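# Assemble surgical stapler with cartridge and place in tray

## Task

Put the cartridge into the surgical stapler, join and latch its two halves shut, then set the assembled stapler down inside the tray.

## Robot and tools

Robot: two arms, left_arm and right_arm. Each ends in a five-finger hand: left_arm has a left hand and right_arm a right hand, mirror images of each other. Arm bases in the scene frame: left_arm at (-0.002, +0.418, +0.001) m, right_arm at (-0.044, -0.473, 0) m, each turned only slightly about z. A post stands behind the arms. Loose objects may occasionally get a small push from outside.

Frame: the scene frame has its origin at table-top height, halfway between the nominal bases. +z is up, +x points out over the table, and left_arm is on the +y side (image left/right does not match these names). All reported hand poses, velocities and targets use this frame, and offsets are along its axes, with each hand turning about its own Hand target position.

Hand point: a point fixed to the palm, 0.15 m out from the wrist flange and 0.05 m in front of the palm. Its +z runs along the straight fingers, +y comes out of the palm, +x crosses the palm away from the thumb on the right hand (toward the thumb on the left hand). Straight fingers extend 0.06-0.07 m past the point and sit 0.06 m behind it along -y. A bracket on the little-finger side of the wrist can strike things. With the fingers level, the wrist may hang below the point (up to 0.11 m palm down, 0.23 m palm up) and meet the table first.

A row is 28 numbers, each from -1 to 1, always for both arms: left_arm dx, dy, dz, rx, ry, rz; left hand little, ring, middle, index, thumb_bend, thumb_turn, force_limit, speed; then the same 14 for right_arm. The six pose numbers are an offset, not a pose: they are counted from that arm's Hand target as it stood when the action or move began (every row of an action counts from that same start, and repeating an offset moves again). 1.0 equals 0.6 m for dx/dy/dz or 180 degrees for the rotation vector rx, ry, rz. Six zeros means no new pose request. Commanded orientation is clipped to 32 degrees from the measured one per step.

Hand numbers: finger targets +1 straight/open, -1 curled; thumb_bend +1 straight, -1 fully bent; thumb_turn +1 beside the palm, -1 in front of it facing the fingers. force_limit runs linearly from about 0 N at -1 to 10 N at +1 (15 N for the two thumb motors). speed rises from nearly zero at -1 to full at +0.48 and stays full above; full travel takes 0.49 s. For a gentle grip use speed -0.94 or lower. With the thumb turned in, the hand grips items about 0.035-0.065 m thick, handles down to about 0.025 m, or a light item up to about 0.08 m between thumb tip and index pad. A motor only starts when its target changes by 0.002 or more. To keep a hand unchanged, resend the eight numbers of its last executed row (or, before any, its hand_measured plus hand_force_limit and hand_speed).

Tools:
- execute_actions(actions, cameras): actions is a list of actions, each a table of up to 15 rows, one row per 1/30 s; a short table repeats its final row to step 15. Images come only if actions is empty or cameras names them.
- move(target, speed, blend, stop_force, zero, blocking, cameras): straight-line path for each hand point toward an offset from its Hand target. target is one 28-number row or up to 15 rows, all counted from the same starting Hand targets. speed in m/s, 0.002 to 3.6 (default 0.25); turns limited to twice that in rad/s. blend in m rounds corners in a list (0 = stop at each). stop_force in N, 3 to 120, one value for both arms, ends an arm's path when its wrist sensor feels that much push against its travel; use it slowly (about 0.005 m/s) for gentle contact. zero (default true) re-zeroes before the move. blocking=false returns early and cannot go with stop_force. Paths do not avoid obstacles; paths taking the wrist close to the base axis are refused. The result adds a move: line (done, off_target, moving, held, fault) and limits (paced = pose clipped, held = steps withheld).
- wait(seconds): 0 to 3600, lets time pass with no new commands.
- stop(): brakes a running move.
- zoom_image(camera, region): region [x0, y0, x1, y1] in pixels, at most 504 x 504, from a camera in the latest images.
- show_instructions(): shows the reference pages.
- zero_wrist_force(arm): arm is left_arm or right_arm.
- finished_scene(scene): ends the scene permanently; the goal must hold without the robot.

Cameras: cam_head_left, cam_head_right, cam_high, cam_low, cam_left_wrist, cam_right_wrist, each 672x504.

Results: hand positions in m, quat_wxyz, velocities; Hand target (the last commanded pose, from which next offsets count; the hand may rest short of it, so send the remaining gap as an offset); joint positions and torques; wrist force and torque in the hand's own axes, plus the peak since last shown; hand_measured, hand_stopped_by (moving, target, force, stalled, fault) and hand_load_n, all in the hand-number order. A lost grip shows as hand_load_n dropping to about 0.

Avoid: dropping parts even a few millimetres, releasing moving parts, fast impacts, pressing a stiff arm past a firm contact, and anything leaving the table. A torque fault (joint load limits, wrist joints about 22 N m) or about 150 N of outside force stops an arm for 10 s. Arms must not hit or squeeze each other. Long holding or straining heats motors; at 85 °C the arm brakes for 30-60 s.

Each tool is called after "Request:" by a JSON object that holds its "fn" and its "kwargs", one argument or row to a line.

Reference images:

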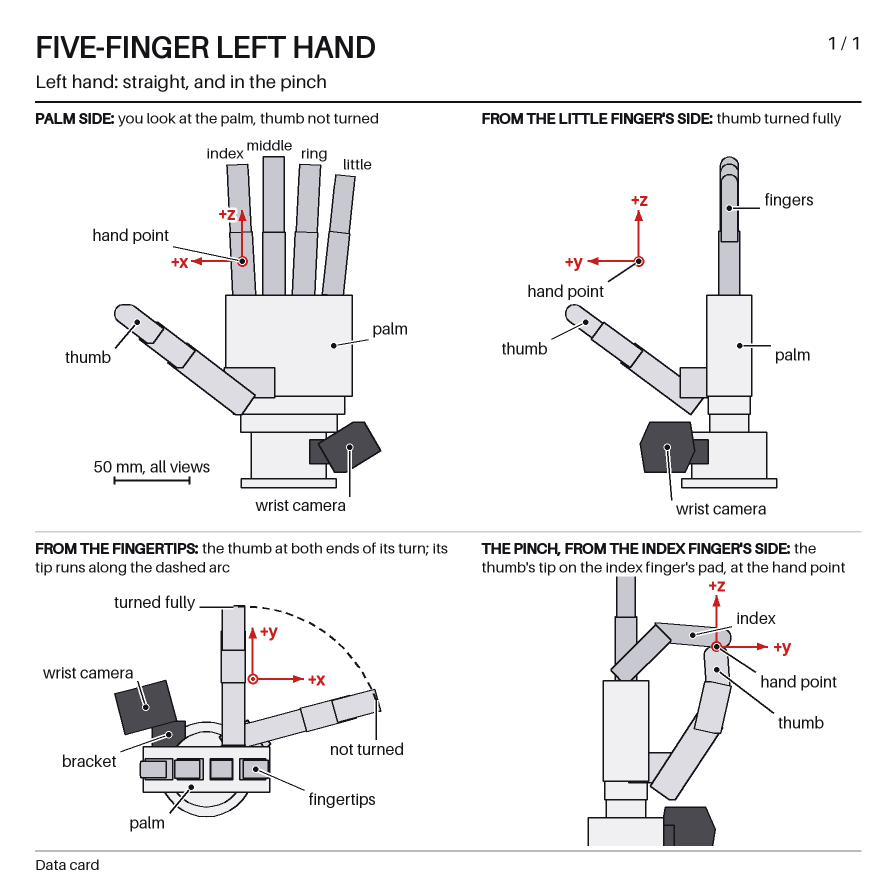

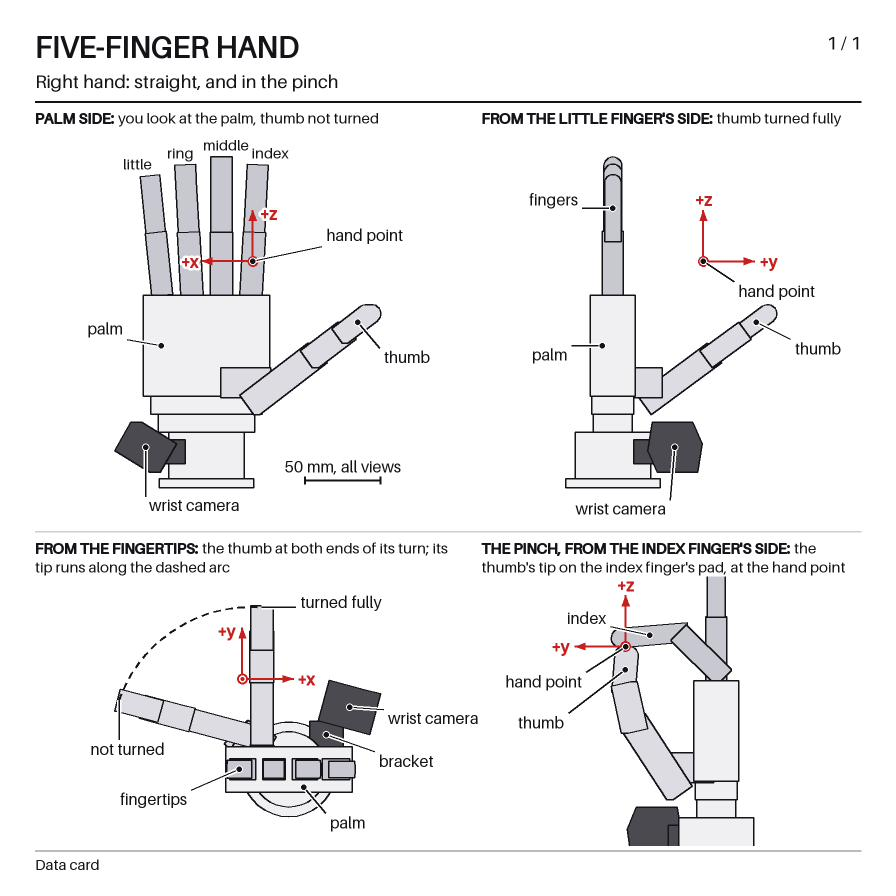

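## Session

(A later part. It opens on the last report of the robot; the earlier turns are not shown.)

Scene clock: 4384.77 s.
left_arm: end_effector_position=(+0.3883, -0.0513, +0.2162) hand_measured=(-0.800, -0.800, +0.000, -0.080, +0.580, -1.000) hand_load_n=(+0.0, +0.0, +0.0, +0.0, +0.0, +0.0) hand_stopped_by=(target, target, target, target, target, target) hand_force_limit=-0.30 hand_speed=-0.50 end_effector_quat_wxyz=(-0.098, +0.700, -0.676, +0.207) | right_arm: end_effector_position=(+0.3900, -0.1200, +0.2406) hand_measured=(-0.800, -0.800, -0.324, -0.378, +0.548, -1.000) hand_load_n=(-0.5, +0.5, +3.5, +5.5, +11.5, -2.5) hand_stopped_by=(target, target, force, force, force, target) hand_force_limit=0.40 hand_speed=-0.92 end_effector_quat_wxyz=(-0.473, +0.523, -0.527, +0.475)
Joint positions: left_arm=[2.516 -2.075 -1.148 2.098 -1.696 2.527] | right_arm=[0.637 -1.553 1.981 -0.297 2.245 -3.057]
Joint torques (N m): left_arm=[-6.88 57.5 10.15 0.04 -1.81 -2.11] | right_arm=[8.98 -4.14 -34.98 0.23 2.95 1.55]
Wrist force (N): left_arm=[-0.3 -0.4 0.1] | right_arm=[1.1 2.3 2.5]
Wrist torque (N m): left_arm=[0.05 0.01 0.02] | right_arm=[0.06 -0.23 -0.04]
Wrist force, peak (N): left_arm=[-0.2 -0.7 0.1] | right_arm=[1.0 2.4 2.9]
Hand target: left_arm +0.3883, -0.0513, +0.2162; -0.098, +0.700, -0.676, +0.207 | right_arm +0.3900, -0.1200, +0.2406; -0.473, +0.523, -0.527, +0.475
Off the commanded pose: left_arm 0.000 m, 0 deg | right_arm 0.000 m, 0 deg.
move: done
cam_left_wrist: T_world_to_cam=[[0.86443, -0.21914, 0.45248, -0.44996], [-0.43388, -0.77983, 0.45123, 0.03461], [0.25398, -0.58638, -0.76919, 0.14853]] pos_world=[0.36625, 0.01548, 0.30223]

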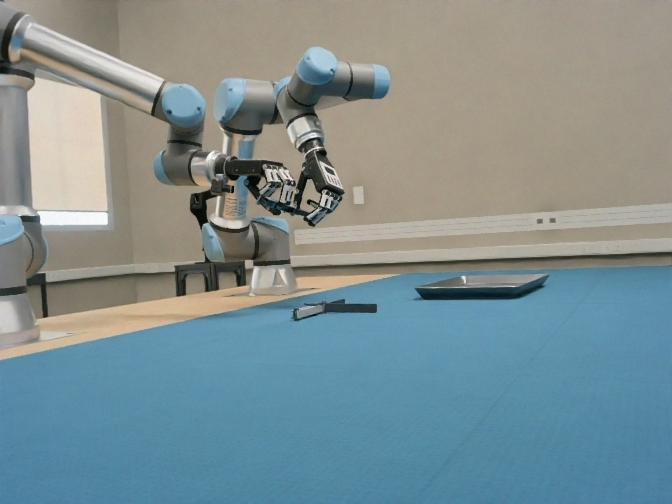

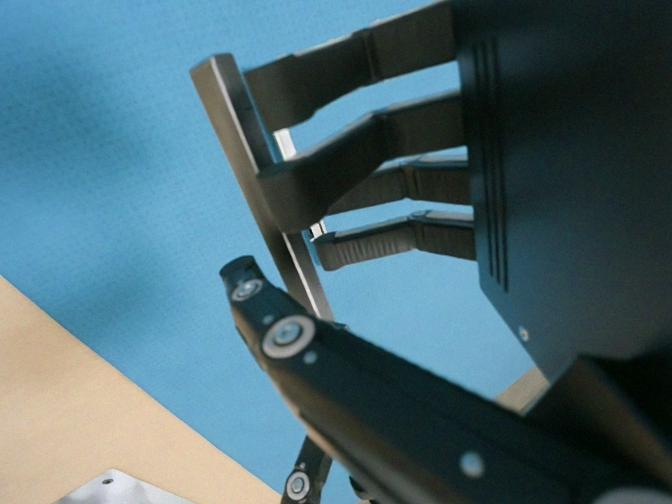

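Request:
{"fn": "move", "kwargs": {
  "target": [0,0,0,0,0,0,-0.8,-0.8,-0.5,-0.5,0.3,-1,-0.6,-0.92,0,0,0,0,0,0,-0.8,-0.8,-0.5,-0.5,0.543,-1,0.4,-0.92],
  "cameras": ["cam_low","cam_left_wrist","cam_high"]
}}

Request:
{"fn": "zoom_image", "kwargs": {
  "camera": "cam_low",
  "region": [230, 130, 380, 240]
}}

Request:
{"fn": "zoom_image", "kwargs": {
  "camera": "cam_left_wrist",
  "region": [150, 100, 450, 340]
}}

Scene clock: 4403.37 s.
left_arm: end_effector_position=(+0.3883, -0.0513, +0.2162) hand_measured=(-0.800, -0.800, -0.276, -0.326, +0.436, -1.000) hand_load_n=(+0.0, +0.0, +2.5, +2.5, +3.0, +0.0) hand_stopped_by=(target, target, force, force, force, target) hand_force_limit=-0.60 hand_speed=-0.92 end_effector_quat_wxyz=(-0.098, +0.700, -0.676, +0.207) | right_arm: end_effector_position=(+0.3900, -0.1200, +0.2406) hand_measured=(-0.800, -0.800, -0.324, -0.378, +0.548, -1.000) hand_load_n=(+0.0, +0.0, +3.0, +5.0, +12.0, -2.5) hand_stopped_by=(target, target, force, force, force, target) hand_force_limit=0.40 hand_speed=-0.92 end_effector_quat_wxyz=(-0.473, +0.523, -0.527, +0.475)
Joint positions: left_arm=[2.516 -2.075 -1.148 2.098 -1.696 2.527] | right_arm=[0.637 -1.553 1.981 -0.297 2.245 -3.057]
Joint torques (N m): left_arm=[-7.19 57.05 10.49 -0.27 -1.65 -2.17] | right_arm=[9.22 -3.83 -34.71 0.26 2.83 1.69]
Wrist force (N): left_arm=[-0.6 -1.1 0.7] | right_arm=[0.6 1.7 1.7]
Wrist torque (N m): left_arm=[-0.03 0.03 0.00] | right_arm=[0.06 -0.18 -0.02]
Wrist force, peak (N): left_arm=[-0.6 -0.9 1.0] | right_arm=[1.2 2.5 2.8]
Hand target: left_arm +0.3883, -0.0513, +0.2162; -0.098, +0.700, -0.676, +0.207 | right_arm +0.3900, -0.1200, +0.2406; -0.473, +0.523, -0.527, +0.475
Off the commanded pose: left_arm 0.000 m, 0 deg | right_arm 0.000 m, 0 deg.
move: done
cam_left_wrist: T_world_to_cam=[[0.86443, -0.21914, 0.45248, -0.44996], [-0.43388, -0.77983, 0.45123, 0.03461], [0.25398, -0.58638, -0.76919, 0.14853]] pos_world=[0.36625, 0.01548, 0.30223]
Images, in order (width x height): cam_high 672x504, cam_low 672x504, cam_left_wrist 672x504.

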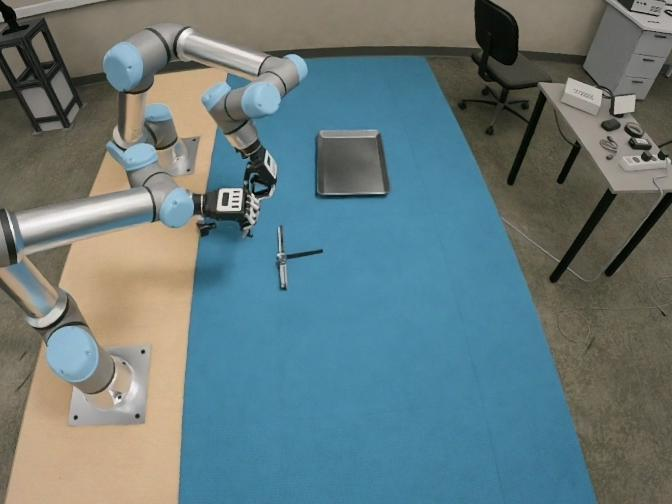

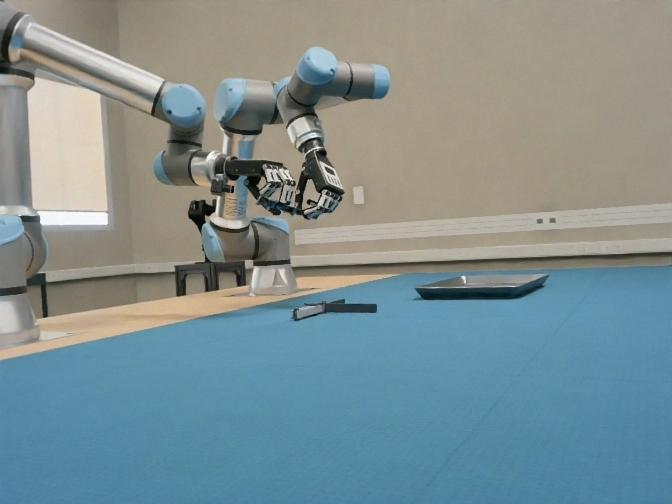

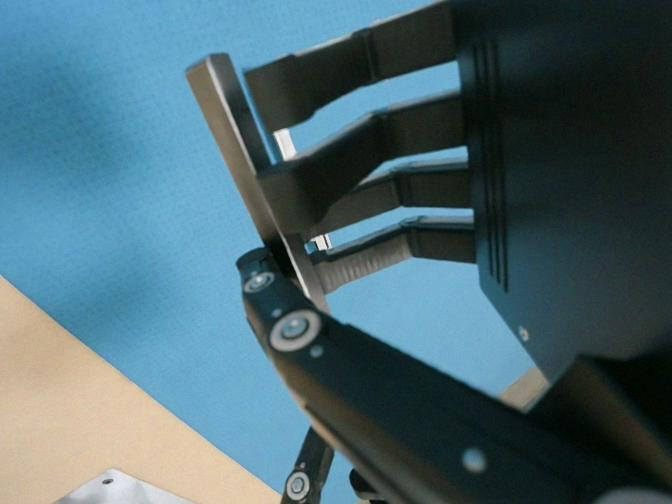

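Scaled by 3.360 from the camera's image (finer frame: 960x720).

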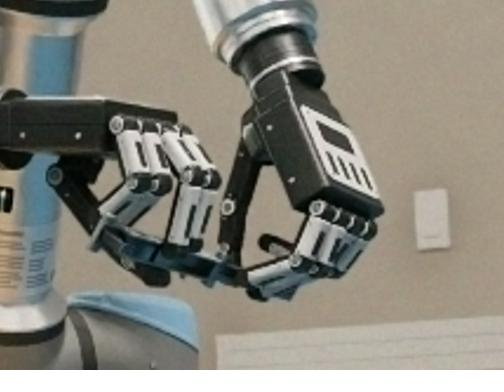

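Scaled by 1.680 from the camera's image (finer frame: 960x720).

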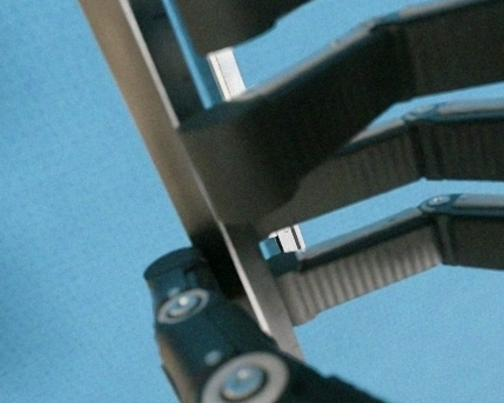

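Request:
{"fn": "move", "kwargs": {
  "target": [0,0,0,0,0,0,-0.8,-0.8,-0.6,-0.6,0.2,-1,-0.2,-0.92,0,0,0,0,0,0,-0.8,-0.8,-0.5,-0.5,0.543,-1,0.4,-0.92]
}}

Request:
{"fn": "move", "kwargs": {
  "target": [0,0,0,0,0,0,-0.8,-0.8,-0.7,-0.7,0.1,-1,0.3,-0.92,0,0,0,0,0,0,-0.8,-0.8,-0.5,-0.5,0.543,-1,0.4,-0.92],
  "cameras": ["cam_low","cam_left_wrist"]
}}

Request:
{"fn": "zoom_image", "kwargs": {
  "camera": "cam_low",
  "region": [230, 130, 380, 240]
}}

Scene clock: 4408.87 s.
left_arm: end_effector_position=(+0.3883, -0.0513, +0.2162) hand_measured=(-0.800, -0.800, -0.288, -0.338, +0.422, -1.000) hand_load_n=(+0.0, +0.0, +5.0, +5.0, +6.0, +0.0) hand_stopped_by=(target, target, force, force, force, target) hand_force_limit=-0.20 hand_speed=-0.92 end_effector_quat_wxyz=(-0.098, +0.700, -0.676, +0.207) | right_arm: end_effector_position=(+0.3900, -0.1200, +0.2406) hand_measured=(-0.800, -0.800, -0.324, -0.378, +0.548, -1.000) hand_load_n=(+0.0, +0.0, +2.5, +4.5, +12.5, -2.5) hand_stopped_by=(target, target, force, force, force, target) hand_force_limit=0.40 hand_speed=-0.92 end_effector_quat_wxyz=(-0.473, +0.523, -0.527, +0.475)
Joint positions: left_arm=[2.516 -2.075 -1.148 2.098 -1.696 2.527] | right_arm=[0.637 -1.553 1.981 -0.297 2.245 -3.057]
Joint torques (N m): left_arm=[-6.24 57.26 12.15 -1.4 0.22 -1.75] | right_arm=[6.66 -4.51 -28.11 0.1 2.77 1.67]
Wrist force (N): left_arm=[-0.4 -0.6 1.2] | right_arm=[1.0 1.0 1.5]
Wrist torque (N m): left_arm=[-0.01 0.02 0.00] | right_arm=[0.04 -0.25 0.01]
Wrist force, peak (N): left_arm=[-0.7 -1.1 1.0] | right_arm=[1.1 1.9 1.9]
Hand target: left_arm +0.3883, -0.0513, +0.2162; -0.098, +0.700, -0.676, +0.207 | right_arm +0.3900, -0.1200, +0.2406; -0.473, +0.523, -0.527, +0.475
Off the commanded pose: left_arm 0.000 m, 0 deg | right_arm 0.000 m, 0 deg.
move: done

Scene clock: 4409.37 s.
left_arm: end_effector_position=(+0.3883, -0.0513, +0.2162) hand_measured=(-0.800, -0.800, -0.300, -0.344, +0.404, -1.000) hand_load_n=(+0.0, +0.0, +8.0, +6.0, +9.0, +0.0) hand_stopped_by=(target, target, force, force, force, target) hand_force_limit=0.30 hand_speed=-0.92 end_effector_quat_wxyz=(-0.098, +0.700, -0.676, +0.207) | right_arm: end_effector_position=(+0.3900, -0.1200, +0.2406) hand_measured=(-0.800, -0.800, -0.324, -0.378, +0.548, -1.000) hand_load_n=(+0.0, +0.0, +1.5, +5.5, +12.0, -2.5) hand_stopped_by=(target, target, force, force, force, target) hand_force_limit=0.40 hand_speed=-0.92 end_effector_quat_wxyz=(-0.473, +0.523, -0.527, +0.475)
Joint positions: left_arm=[2.516 -2.075 -1.148 2.098 -1.696 2.527] | right_arm=[0.637 -1.553 1.981 -0.297 2.245 -3.057]
Joint torques (N m): left_arm=[-7.1 57.15 12.87 -1.52 0.29 -1.63] | right_arm=[5.16 -5.27 -28.54 0.02 2.32 1.71]
Wrist force (N): left_arm=[-1.7 -0.2 1.0] | right_arm=[2.0 0.5 2.1]
Wrist torque (N m): left_arm=[0.02 0.11 -0.02] | right_arm=[-0.02 -0.32 0.01]
Wrist force, peak (N): left_arm=[-1.7 -0.2 1.0] | right_arm=[2.0 0.5 2.1]
Hand target: left_arm +0.3883, -0.0513, +0.2162; -0.098, +0.700, -0.676, +0.207 | right_arm +0.3900, -0.1200, +0.2406; -0.473, +0.523, -0.527, +0.475
Off the commanded pose: left_arm 0.000 m, 0 deg | right_arm 0.000 m, 0 deg.
move: done
cam_left_wrist: T_world_to_cam=[[0.86443, -0.21914, 0.45248, -0.44996], [-0.43388, -0.77983, 0.45123, 0.03461], [0.25398, -0.58638, -0.76919, 0.14853]] pos_world=[0.36625, 0.01548, 0.30223]

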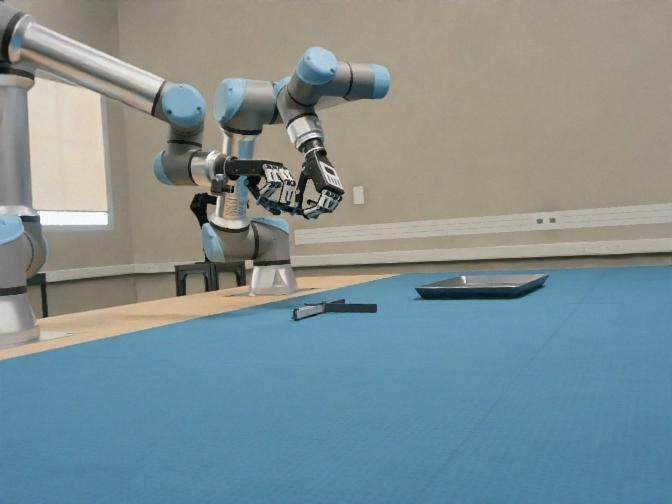

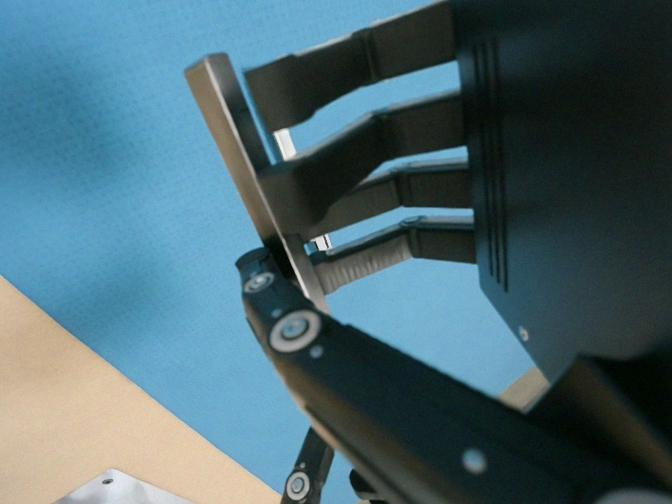

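Scaled by 3.360 from the camera's image (finer frame: 960x720).

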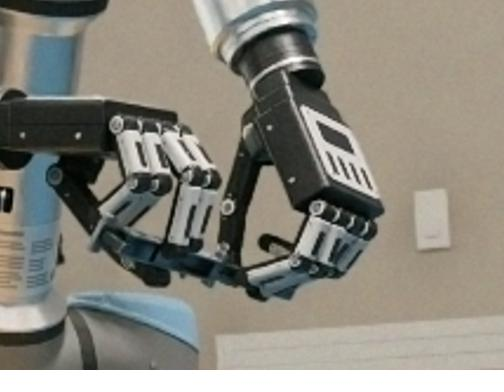

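Request:
{"fn": "move", "kwargs": {
  "target": [0,0,0,0,0,0,-0.8,-0.8,-0.8,-0.8,0.0,-1,0.5,-0.92,0,0,0,0,0,0,-0.8,-0.8,-0.5,-0.5,0.543,-1,0.4,-0.92]
}}

Request:
{"fn": "move", "kwargs": {
  "target": [0,0,0,0,0,0,-0.8,-0.8,-0.8,-0.8,0.0,-1,0.5,-0.92,0,0,0,0,0,0,-0.8,-0.8,-0.31,-0.365,0.56,-1,0.4,-0.96],
  "cameras": ["cam_low"]
}}

Request:
{"fn": "zoom_image", "kwargs": {
  "camera": "cam_low",
  "region": [230, 130, 380, 240]
}}

Scene clock: 4417.47 s.
left_arm: end_effector_position=(+0.3883, -0.0513, +0.2162) hand_measured=(-0.800, -0.800, -0.300, -0.350, +0.394, -1.000) hand_load_n=(+0.0, +0.0, +8.0, +7.5, +11.0, +0.0) hand_stopped_by=(target, target, force, force, force, target) hand_force_limit=0.50 hand_speed=-0.92 end_effector_quat_wxyz=(-0.098, +0.700, -0.676, +0.207) | right_arm: end_effector_position=(+0.3900, -0.1200, +0.2406) hand_measured=(-0.800, -0.800, -0.324, -0.378, +0.548, -1.000) hand_load_n=(+0.0, +0.0, +1.5, +5.5, +12.0, -2.5) hand_stopped_by=(target, target, force, force, force, target) hand_force_limit=0.40 hand_speed=-0.92 end_effector_quat_wxyz=(-0.473, +0.523, -0.527, +0.475)
Joint positions: left_arm=[2.516 -2.075 -1.148 2.098 -1.696 2.527] | right_arm=[0.637 -1.553 1.981 -0.297 2.245 -3.057]
Joint torques (N m): left_arm=[-6.69 56.43 14.05 -2.46 0.5 -1.11] | right_arm=[3.5 -3.54 -21.49 0.03 -0.78 1.67]
Wrist force (N): left_arm=[-1.7 -0.3 1.2] | right_arm=[1.6 0.9 1.8]
Wrist torque (N m): left_arm=[0.00 0.10 -0.01] | right_arm=[0.06 -0.24 -0.01]
Wrist force, peak (N): left_arm=[-1.7 -0.3 1.2] | right_arm=[2.0 1.0 2.3]
Hand target: left_arm +0.3883, -0.0513, +0.2162; -0.098, +0.700, -0.676, +0.207 | right_arm +0.3900, -0.1200, +0.2406; -0.473, +0.523, -0.527, +0.475
Off the commanded pose: left_arm 0.000 m, 0 deg | right_arm 0.000 m, 0 deg.
move: done

Scene clock: 4417.97 s.
left_arm: end_effector_position=(+0.3883, -0.0513, +0.2162) hand_measured=(-0.800, -0.800, -0.300, -0.350, +0.394, -1.000) hand_load_n=(+0.0, +0.0, +7.5, +6.5, +11.5, +0.0) hand_stopped_by=(target, target, force, force, force, target) hand_force_limit=0.50 hand_speed=-0.92 end_effector_quat_wxyz=(-0.098, +0.700, -0.676, +0.207) | right_arm: end_effector_position=(+0.3900, -0.1200, +0.2406) hand_measured=(-0.800, -0.800, -0.310, -0.364, +0.562, -1.000) hand_load_n=(-0.5, +0.0, +0.0, +3.0, +5.5, -2.0) hand_stopped_by=(target, target, target, target, target, target) hand_force_limit=0.40 hand_speed=-0.96 end_effector_quat_wxyz=(-0.473, +0.523, -0.527, +0.475)
Joint positions: left_arm=[2.516 -2.075 -1.148 2.098 -1.696 2.527] | right_arm=[0.637 -1.553 1.981 -0.297 2.245 -3.057]
Joint torques (N m): left_arm=[-5.38 56.31 16.15 -2.67 0.35 -0.88] | right_arm=[3.51 -3.61 -20.68 0.08 -1.2 1.48]
Wrist force (N): left_arm=[-2.1 0.1 0.6] | right_arm=[2.4 1.7 2.3]
Wrist torque (N m): left_arm=[0.06 0.11 -0.01] | right_arm=[0.13 -0.27 -0.02]
Wrist force, peak (N): left_arm=[-2.1 0.1 0.6] | right_arm=[2.5 1.4 2.6]
Hand target: left_arm +0.3883, -0.0513, +0.2162; -0.098, +0.700, -0.676, +0.207 | right_arm +0.3900, -0.1200, +0.2406; -0.473, +0.523, -0.527, +0.475
Off the commanded pose: left_arm 0.000 m, 0 deg | right_arm 0.000 m, 0 deg.
move: done

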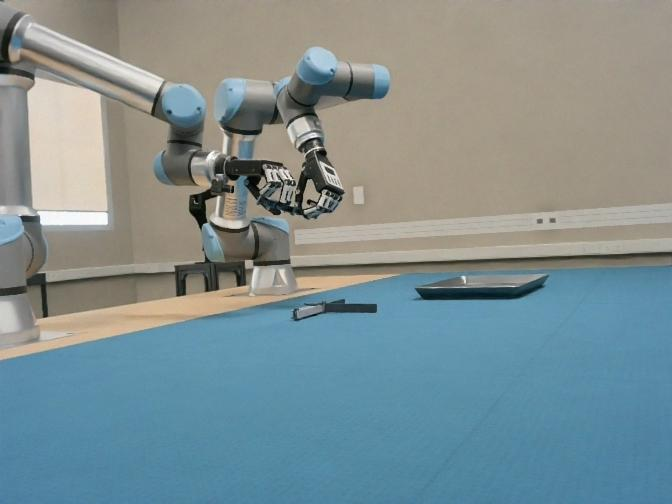

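Scaled by 3.360 from the camera's image (finer frame: 960x720).

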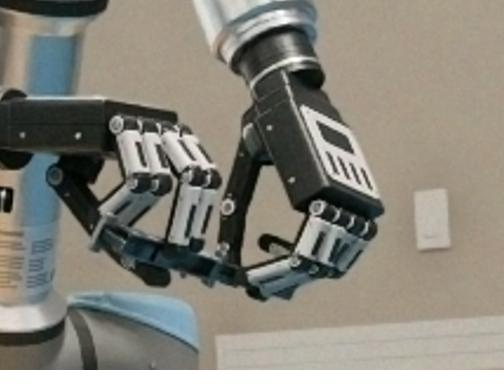

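Request:
{"fn": "move", "kwargs": {
  "target": [0,0,0,0,0,0,-0.8,-0.8,-0.8,-0.8,0.0,-1,0.5,-0.92,0,0,0,0,0,0,-0.8,-0.8,-0.27,-0.33,0.60,-1,0.4,-0.94],
  "cameras": ["cam_low","cam_right_wrist"]
}}

Request:
{"fn": "zoom_image", "kwargs": {
  "camera": "cam_low",
  "region": [230, 130, 380, 240]
}}

Scene clock: 4435.30 s.
left_arm: end_effector_position=(+0.3883, -0.0513, +0.2162) hand_measured=(-0.800, -0.800, -0.300, -0.350, +0.394, -1.000) hand_load_n=(+0.0, +0.0, +6.0, +4.5, +12.5, +0.0) hand_stopped_by=(target, target, force, force, force, target) hand_force_limit=0.50 hand_speed=-0.92 end_effector_quat_wxyz=(-0.098, +0.700, -0.676, +0.207) | right_arm: end_effector_position=(+0.3900, -0.1200, +0.2406) hand_measured=(-0.800, -0.800, -0.270, -0.330, +0.600, -1.000) hand_load_n=(+0.0, +0.0, +0.5, +0.0, +0.0, +0.0) hand_stopped_by=(target, target, target, target, target, target) hand_force_limit=0.40 hand_speed=-0.94 end_effector_quat_wxyz=(-0.473, +0.523, -0.527, +0.475)
Joint positions: left_arm=[2.516 -2.075 -1.148 2.098 -1.696 2.527] | right_arm=[0.637 -1.553 1.981 -0.297 2.245 -3.057]
Joint torques (N m): left_arm=[-5.28 56 17.13 -3 0.49 -0.37] | right_arm=[-0.01 -4.58 -14.4 -0.49 -2.65 1.59]
Wrist force (N): left_arm=[-0.8 0.0 0.8] | right_arm=[0.8 1.1 2.3]
Wrist torque (N m): left_arm=[0.08 0.02 0.02] | right_arm=[0.00 -0.18 -0.04]
Wrist force, peak (N): left_arm=[-2.3 0.1 0.5] | right_arm=[3.0 1.3 2.6]
Hand target: left_arm +0.3883, -0.0513, +0.2162; -0.098, +0.700, -0.676, +0.207 | right_arm +0.3900, -0.1200, +0.2406; -0.473, +0.523, -0.527, +0.475
Off the commanded pose: left_arm 0.000 m, 0 deg | right_arm 0.000 m, 0 deg.
move: done
cam_right_wrist: T_world_to_cam=[[-0.07868, -0.23164, -0.96962, 0.23877], [-0.50498, 0.84787, -0.16158, 0.34443], [0.85954, 0.47693, -0.18368, -0.11783]] pos_world=[0.294, -0.18053, 0.26552]

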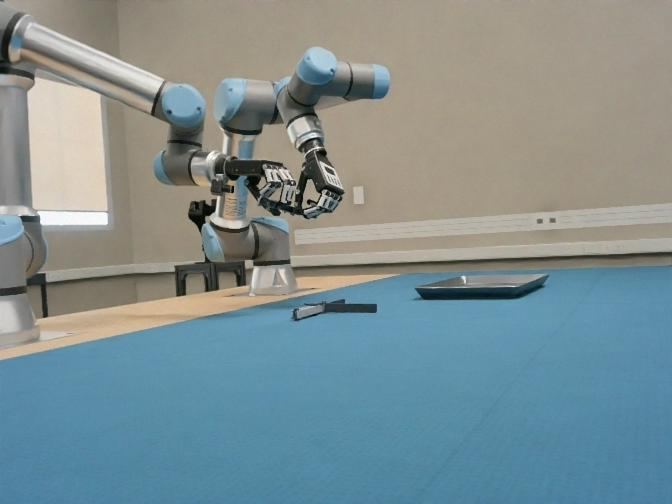

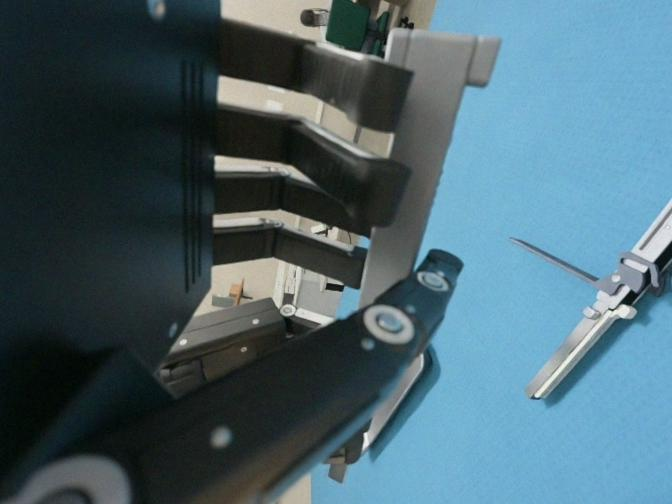

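Scaled by 3.360 from the camera's image (finer frame: 960x720).

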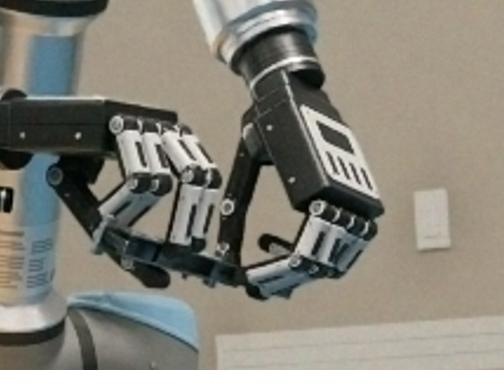

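Request:
{"fn": "move", "kwargs": {
  "target": [0,0,0,0,0,0,-0.8,-0.8,-0.8,-0.8,0.0,-1,0.5,-0.92,0,0,0,0,0,0,-0.8,-0.8,-0.18,-0.22,0.68,-1,0.4,-0.9]
}}

Request:
{"fn": "move", "kwargs": {
  "target": [0,0,0,0,0,0,-0.8,-0.8,-0.8,-0.8,0.0,-1,0.5,-0.92,-0.0383,0,0.0546,0,0,0,-0.8,-0.8,-0.18,-0.22,0.68,-1,0.4,-0.9],
  "speed": 0.04,
  "stop_force": 5,
  "cameras": ["cam_low","cam_right_wrist","cam_left_wrist"]
}}

Request:
{"fn": "zoom_image", "kwargs": {
  "camera": "cam_low",
  "region": [230, 130, 380, 240]
}}

Scene clock: 4446.27 s.
left_arm: end_effector_position=(+0.3883, -0.0513, +0.2162) hand_measured=(-0.800, -0.800, -0.300, -0.350, +0.394, -1.000) hand_load_n=(+0.0, +0.0, +5.5, +4.5, +12.5, +0.0) hand_stopped_by=(target, target, force, force, force, target) hand_force_limit=0.50 hand_speed=-0.92 end_effector_quat_wxyz=(-0.098, +0.700, -0.676, +0.207) | right_arm: end_effector_position=(+0.3900, -0.1200, +0.2406) hand_measured=(-0.800, -0.800, -0.180, -0.220, +0.680, -1.000) hand_load_n=(+0.0, +0.0, +0.0, +0.0, +0.0, +0.0) hand_stopped_by=(target, target, target, target, target, target) hand_force_limit=0.40 hand_speed=-0.90 end_effector_quat_wxyz=(-0.473, +0.523, -0.527, +0.475)
Joint positions: left_arm=[2.516 -2.075 -1.148 2.098 -1.696 2.527] | right_arm=[0.637 -1.553 1.981 -0.297 2.245 -3.057]
Joint torques (N m): left_arm=[-5.46 56.54 20.04 -2.93 0.36 0.17] | right_arm=[-2.43 -4.64 -9.83 -1.61 -2.61 1.49]
Wrist force (N): left_arm=[-0.7 0.1 1.0] | right_arm=[0.8 0.7 2.3]
Wrist torque (N m): left_arm=[0.07 0.01 0.03] | right_arm=[-0.05 -0.19 -0.04]
Wrist force, peak (N): left_arm=[-0.8 0.0 1.0] | right_arm=[1.2 1.3 2.7]
Hand target: left_arm +0.3883, -0.0513, +0.2162; -0.098, +0.700, -0.676, +0.207 | right_arm +0.3900, -0.1200, +0.2406; -0.473, +0.523, -0.527, +0.475
Off the commanded pose: left_arm 0.000 m, 0 deg | right_arm 0.000 m, 0 deg.
move: done

Scene clock: 4448.33 s.
left_arm: end_effector_position=(+0.3883, -0.0513, +0.2162) hand_measured=(-0.800, -0.800, -0.300, -0.350, +0.394, -1.000) hand_load_n=(+0.0, +0.0, +5.5, +4.5, +12.5, +0.0) hand_stopped_by=(target, target, force, force, force, target) hand_force_limit=0.50 hand_speed=-0.92 end_effector_quat_wxyz=(-0.098, +0.700, -0.676, +0.207) | right_arm: end_effector_position=(+0.3671, -0.1200, +0.2733) hand_measured=(-0.800, -0.800, -0.180, -0.220, +0.680, -1.000) hand_load_n=(+0.0, +0.0, +0.0, +0.0, +0.5, +0.0) hand_stopped_by=(target, target, target, target, target, target) hand_force_limit=0.40 hand_speed=-0.90 end_effector_quat_wxyz=(-0.473, +0.523, -0.527, +0.475)
Joint positions: left_arm=[2.516 -2.075 -1.148 2.098 -1.696 2.527] | right_arm=[0.68 -1.612 1.949 -0.201 2.287 -3.05]
Joint torques (N m): left_arm=[-5.26 56.77 20.68 -2.89 0.39 0.62] | right_arm=[9.32 -33.31 -35.44 0.45 2.96 1.55]
Wrist force (N): left_arm=[-0.7 0.1 0.8] | right_arm=[0.9 0.6 2.4]
Wrist torque (N m): left_arm=[0.10 0.00 0.03] | right_arm=[-0.08 -0.18 -0.02]
Wrist force, peak (N): left_arm=[-0.9 0.0 1.1] | right_arm=[0.9 1.5 2.5]
Hand target: left_arm +0.3883, -0.0513, +0.2162; -0.098, +0.700, -0.676, +0.207 | right_arm +0.3671, -0.1200, +0.2733; -0.473, +0.523, -0.527, +0.475
Off the commanded pose: left_arm 0.000 m, 0 deg | right_arm 0.000 m, 0 deg.
move: done
cam_left_wrist: T_world_to_cam=[[0.86443, -0.21914, 0.45248, -0.44996], [-0.43388, -0.77983, 0.45123, 0.03461], [0.25398, -0.58638, -0.76919, 0.14853]] pos_world=[0.36625, 0.01548, 0.30223]
cam_right_wrist: T_world_to_cam=[[-0.07868, -0.23164, -0.96962, 0.26876], [-0.50498, 0.84787, -0.16158, 0.33811], [0.85954, 0.47693, -0.18368, -0.09204]] pos_world=[0.27099, -0.18053, 0.29832]
Images, in order (width x height): cam_low 672x504, cam_left_wrist 672x504, cam_right_wrist 672x504.

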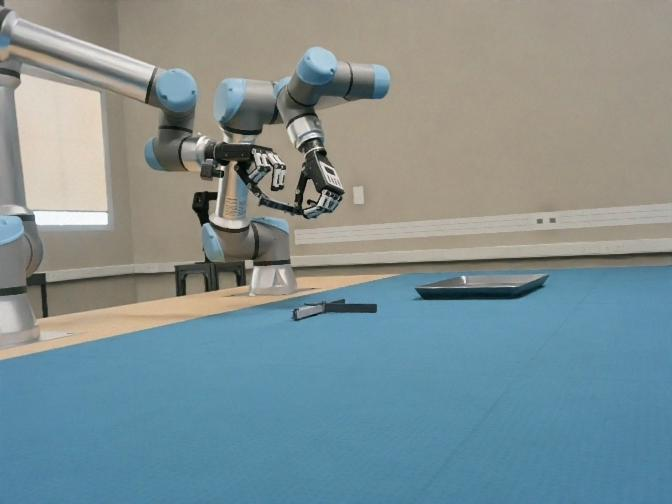

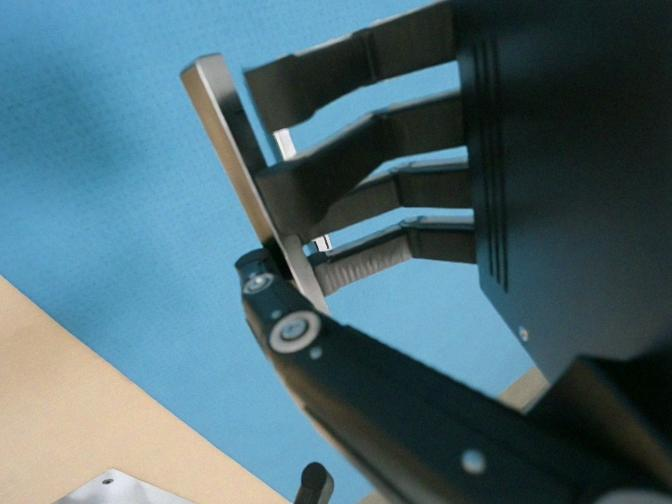

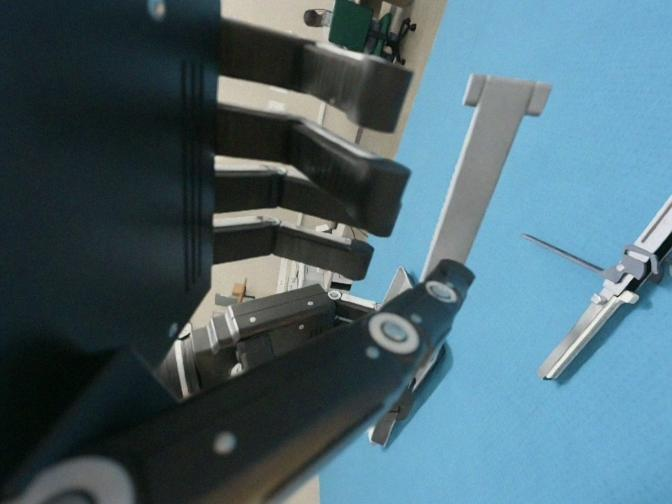

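Scaled by 3.360 from the camera's image (finer frame: 960x720).

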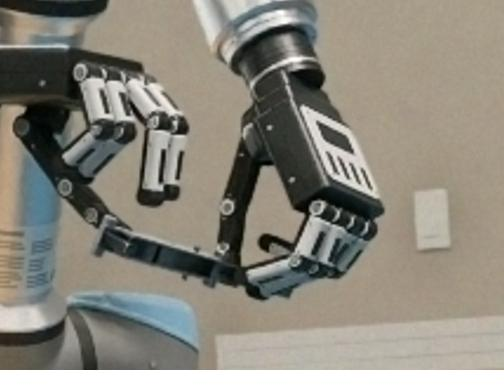

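Request:
{"fn": "move", "kwargs": {
  "target": [
    [0,0,0,0,0,0,-0.8,-0.8,-0.8,-0.8,0.0,-1,0.5,-0.92,-0.08,-0.03,0.1,0,0,0,-0.8,-0.8,-0.18,-0.22,0.68,-1,0.4,-0.9],
    [0,0,0,0,0,0,-0.8,-0.8,-0.8,-0.8,0.0,-1,0.5,-0.92,-0.15,-0.3,0.1,0,0,0,-0.8,-0.8,-0.18,-0.22,0.68,-1,0.4,-0.9]
  ],
  "blend": 0.02,
  "speed": 0.12
}}

Request:
{"fn": "move", "kwargs": {
  "target": [0,0,0.03,0.0380,-0.1661,0.0160,-0.8,-0.8,-0.8,-0.8,0.0,-1,0.5,-0.92,0,0,0,0,0,0,-0.8,-0.8,-0.18,-0.22,0.68,-1,0.4,-0.9],
  "speed": 0.1,
  "cameras": ["all"]
}}

Request:
{"fn": "zoom_image", "kwargs": {
  "camera": "cam_low",
  "region": [230, 130, 380, 240]
}}

Scene clock: 4525.00 s.
left_arm: end_effector_position=(+0.3883, -0.0513, +0.2162) hand_measured=(-0.800, -0.800, -0.300, -0.350, +0.394, -1.000) hand_load_n=(+0.0, +0.0, +5.5, +4.5, +12.5, -0.5) hand_stopped_by=(target, target, force, force, force, target) hand_force_limit=0.50 hand_speed=-0.92 end_effector_quat_wxyz=(-0.098, +0.700, -0.676, +0.207) | right_arm: end_effector_position=(+0.2770, -0.2999, +0.3333) hand_measured=(-0.800, -0.800, -0.180, -0.220, +0.680, -1.000) hand_load_n=(+0.0, +0.0, +0.0, +0.0, +0.0, +0.0) hand_stopped_by=(target, target, target, target, target, target) hand_force_limit=0.40 hand_speed=-0.90 end_effector_quat_wxyz=(-0.473, +0.523, -0.527, +0.475)
Joint positions: left_arm=[2.516 -2.075 -1.148 2.098 -1.696 2.527] | right_arm=[0.081 -2.307 2.204 0.206 1.693 -3.127]
Joint torques (N m): left_arm=[-4.04 56.75 24.6 -2.9 0.35 1.6] | right_arm=[-8.27 -5.69 -9.39 -0.27 -2.88 -1.43]
Wrist force (N): left_arm=[-0.6 -0.1 1.0] | right_arm=[0.5 0.9 1.8]
Wrist torque (N m): left_arm=[0.05 0.00 0.04] | right_arm=[0.04 -0.16 0.04]
Wrist force, peak (N): left_arm=[-0.7 -0.2 1.1] | right_arm=[1.0 1.9 3.1]
Hand target: left_arm +0.3883, -0.0513, +0.2162; -0.098, +0.700, -0.676, +0.207 | right_arm +0.2771, -0.3000, +0.3333; -0.473, +0.523, -0.527, +0.475
Off the commanded pose: left_arm 0.000 m, 0 deg | right_arm 0.000 m, 0 deg.
move: done

Scene clock: 4528.23 s.
left_arm: end_effector_position=(+0.3883, -0.0513, +0.2342) hand_measured=(-0.800, -0.800, -0.300, -0.350, +0.394, -1.000) hand_load_n=(-1.0, +0.0, +7.5, +1.5, +11.0, +0.5) hand_stopped_by=(target, target, force, force, force, target) hand_force_limit=0.50 hand_speed=-0.92 end_effector_quat_wxyz=(-0.315, +0.633, -0.622, +0.337) | right_arm: end_effector_position=(+0.2770, -0.2999, +0.3333) hand_measured=(-0.800, -0.800, -0.180, -0.220, +0.680, -1.000) hand_load_n=(+0.0, +0.0, +0.0, +0.0, +0.0, +0.0) hand_stopped_by=(target, target, target, target, target, target) hand_force_limit=0.40 hand_speed=-0.90 end_effector_quat_wxyz=(-0.473, +0.523, -0.527, +0.475)
Joint positions: left_arm=[2.304 -1.929 -1.379 2.522 -2.196 2.569] | right_arm=[0.081 -2.307 2.204 0.206 1.692 -3.127]
Joint torques (N m): left_arm=[-6.2 51.13 10.92 0.79 -2.63 2.22] | right_arm=[-8.54 -6.15 -10.25 -0.13 -2.83 -1.43]
Wrist force (N): left_arm=[-0.7 0.5 0.2] | right_arm=[0.6 0.5 2.0]
Wrist torque (N m): left_arm=[0.22 -0.05 -0.08] | right_arm=[-0.03 -0.18 0.04]
Wrist force, peak (N): left_arm=[-1.0 0.8 1.1] | right_arm=[1.0 0.9 2.2]
Hand target: left_arm +0.3883, -0.0513, +0.2342; -0.315, +0.633, -0.622, +0.337 | right_arm +0.2770, -0.2999, +0.3333; -0.473, +0.523, -0.527, +0.475
Off the commanded pose: left_arm 0.000 m, 0 deg | right_arm 0.000 m, 0 deg.
move: done
cam_left_wrist: T_world_to_cam=[[0.54232, -0.2594, 0.79913, -0.41631], [-0.53756, -0.83811, 0.09276, 0.14769], [0.64569, -0.47989, -0.59396, -0.02533]] pos_world=[0.32152, 0.00363, 0.30393]
cam_right_wrist: T_world_to_cam=[[-0.07876, -0.23161, -0.96962, 0.27821], [-0.50472, 0.84803, -0.16156, 0.4549], [0.85969, 0.47665, -0.18369, 0.08202]] pos_world=[0.18099, -0.36043, 0.35832]

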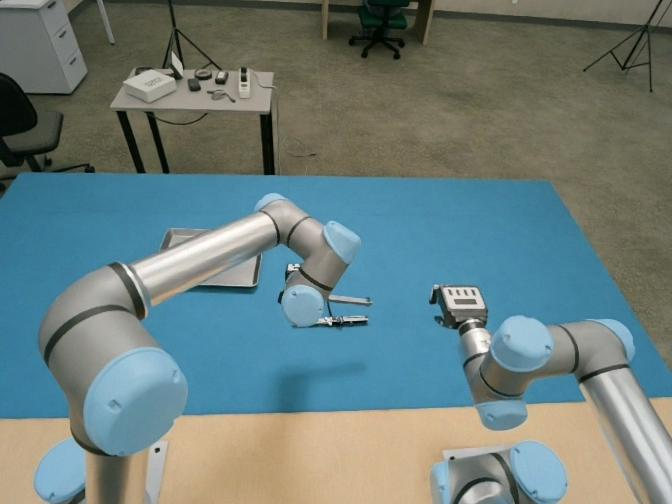

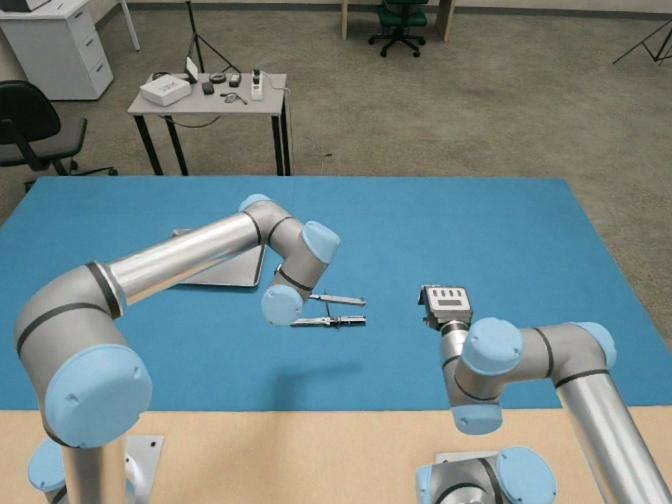

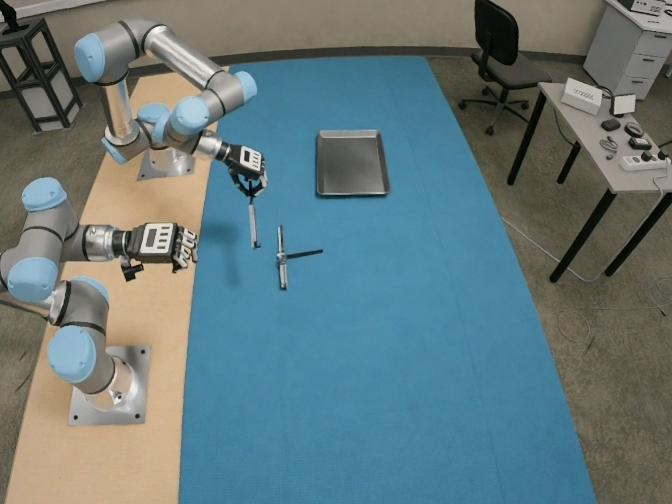

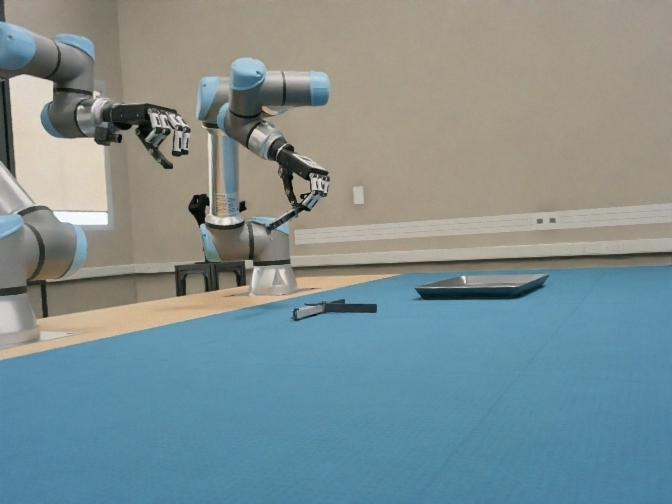

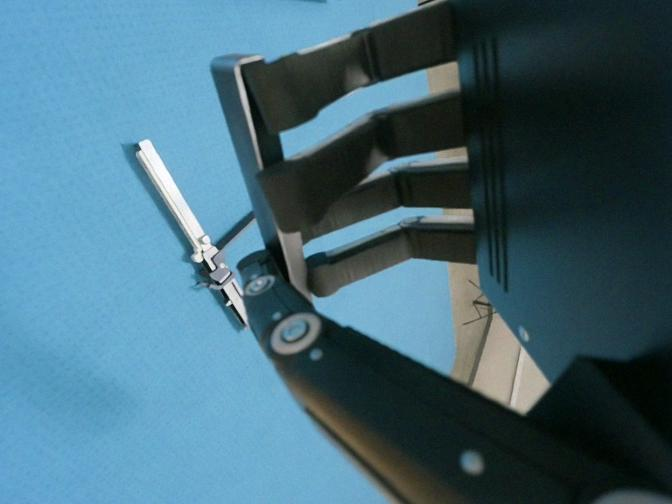

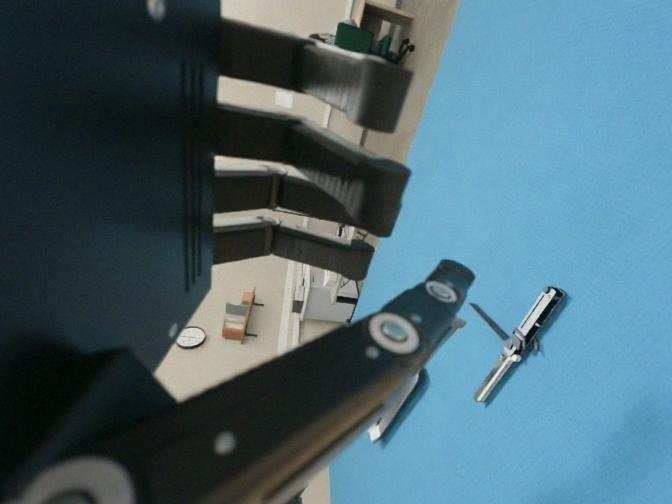

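Scaled by 3.360 from the camera's image (finer frame: 960x720).

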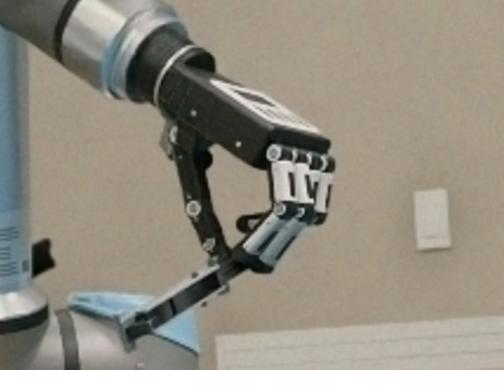

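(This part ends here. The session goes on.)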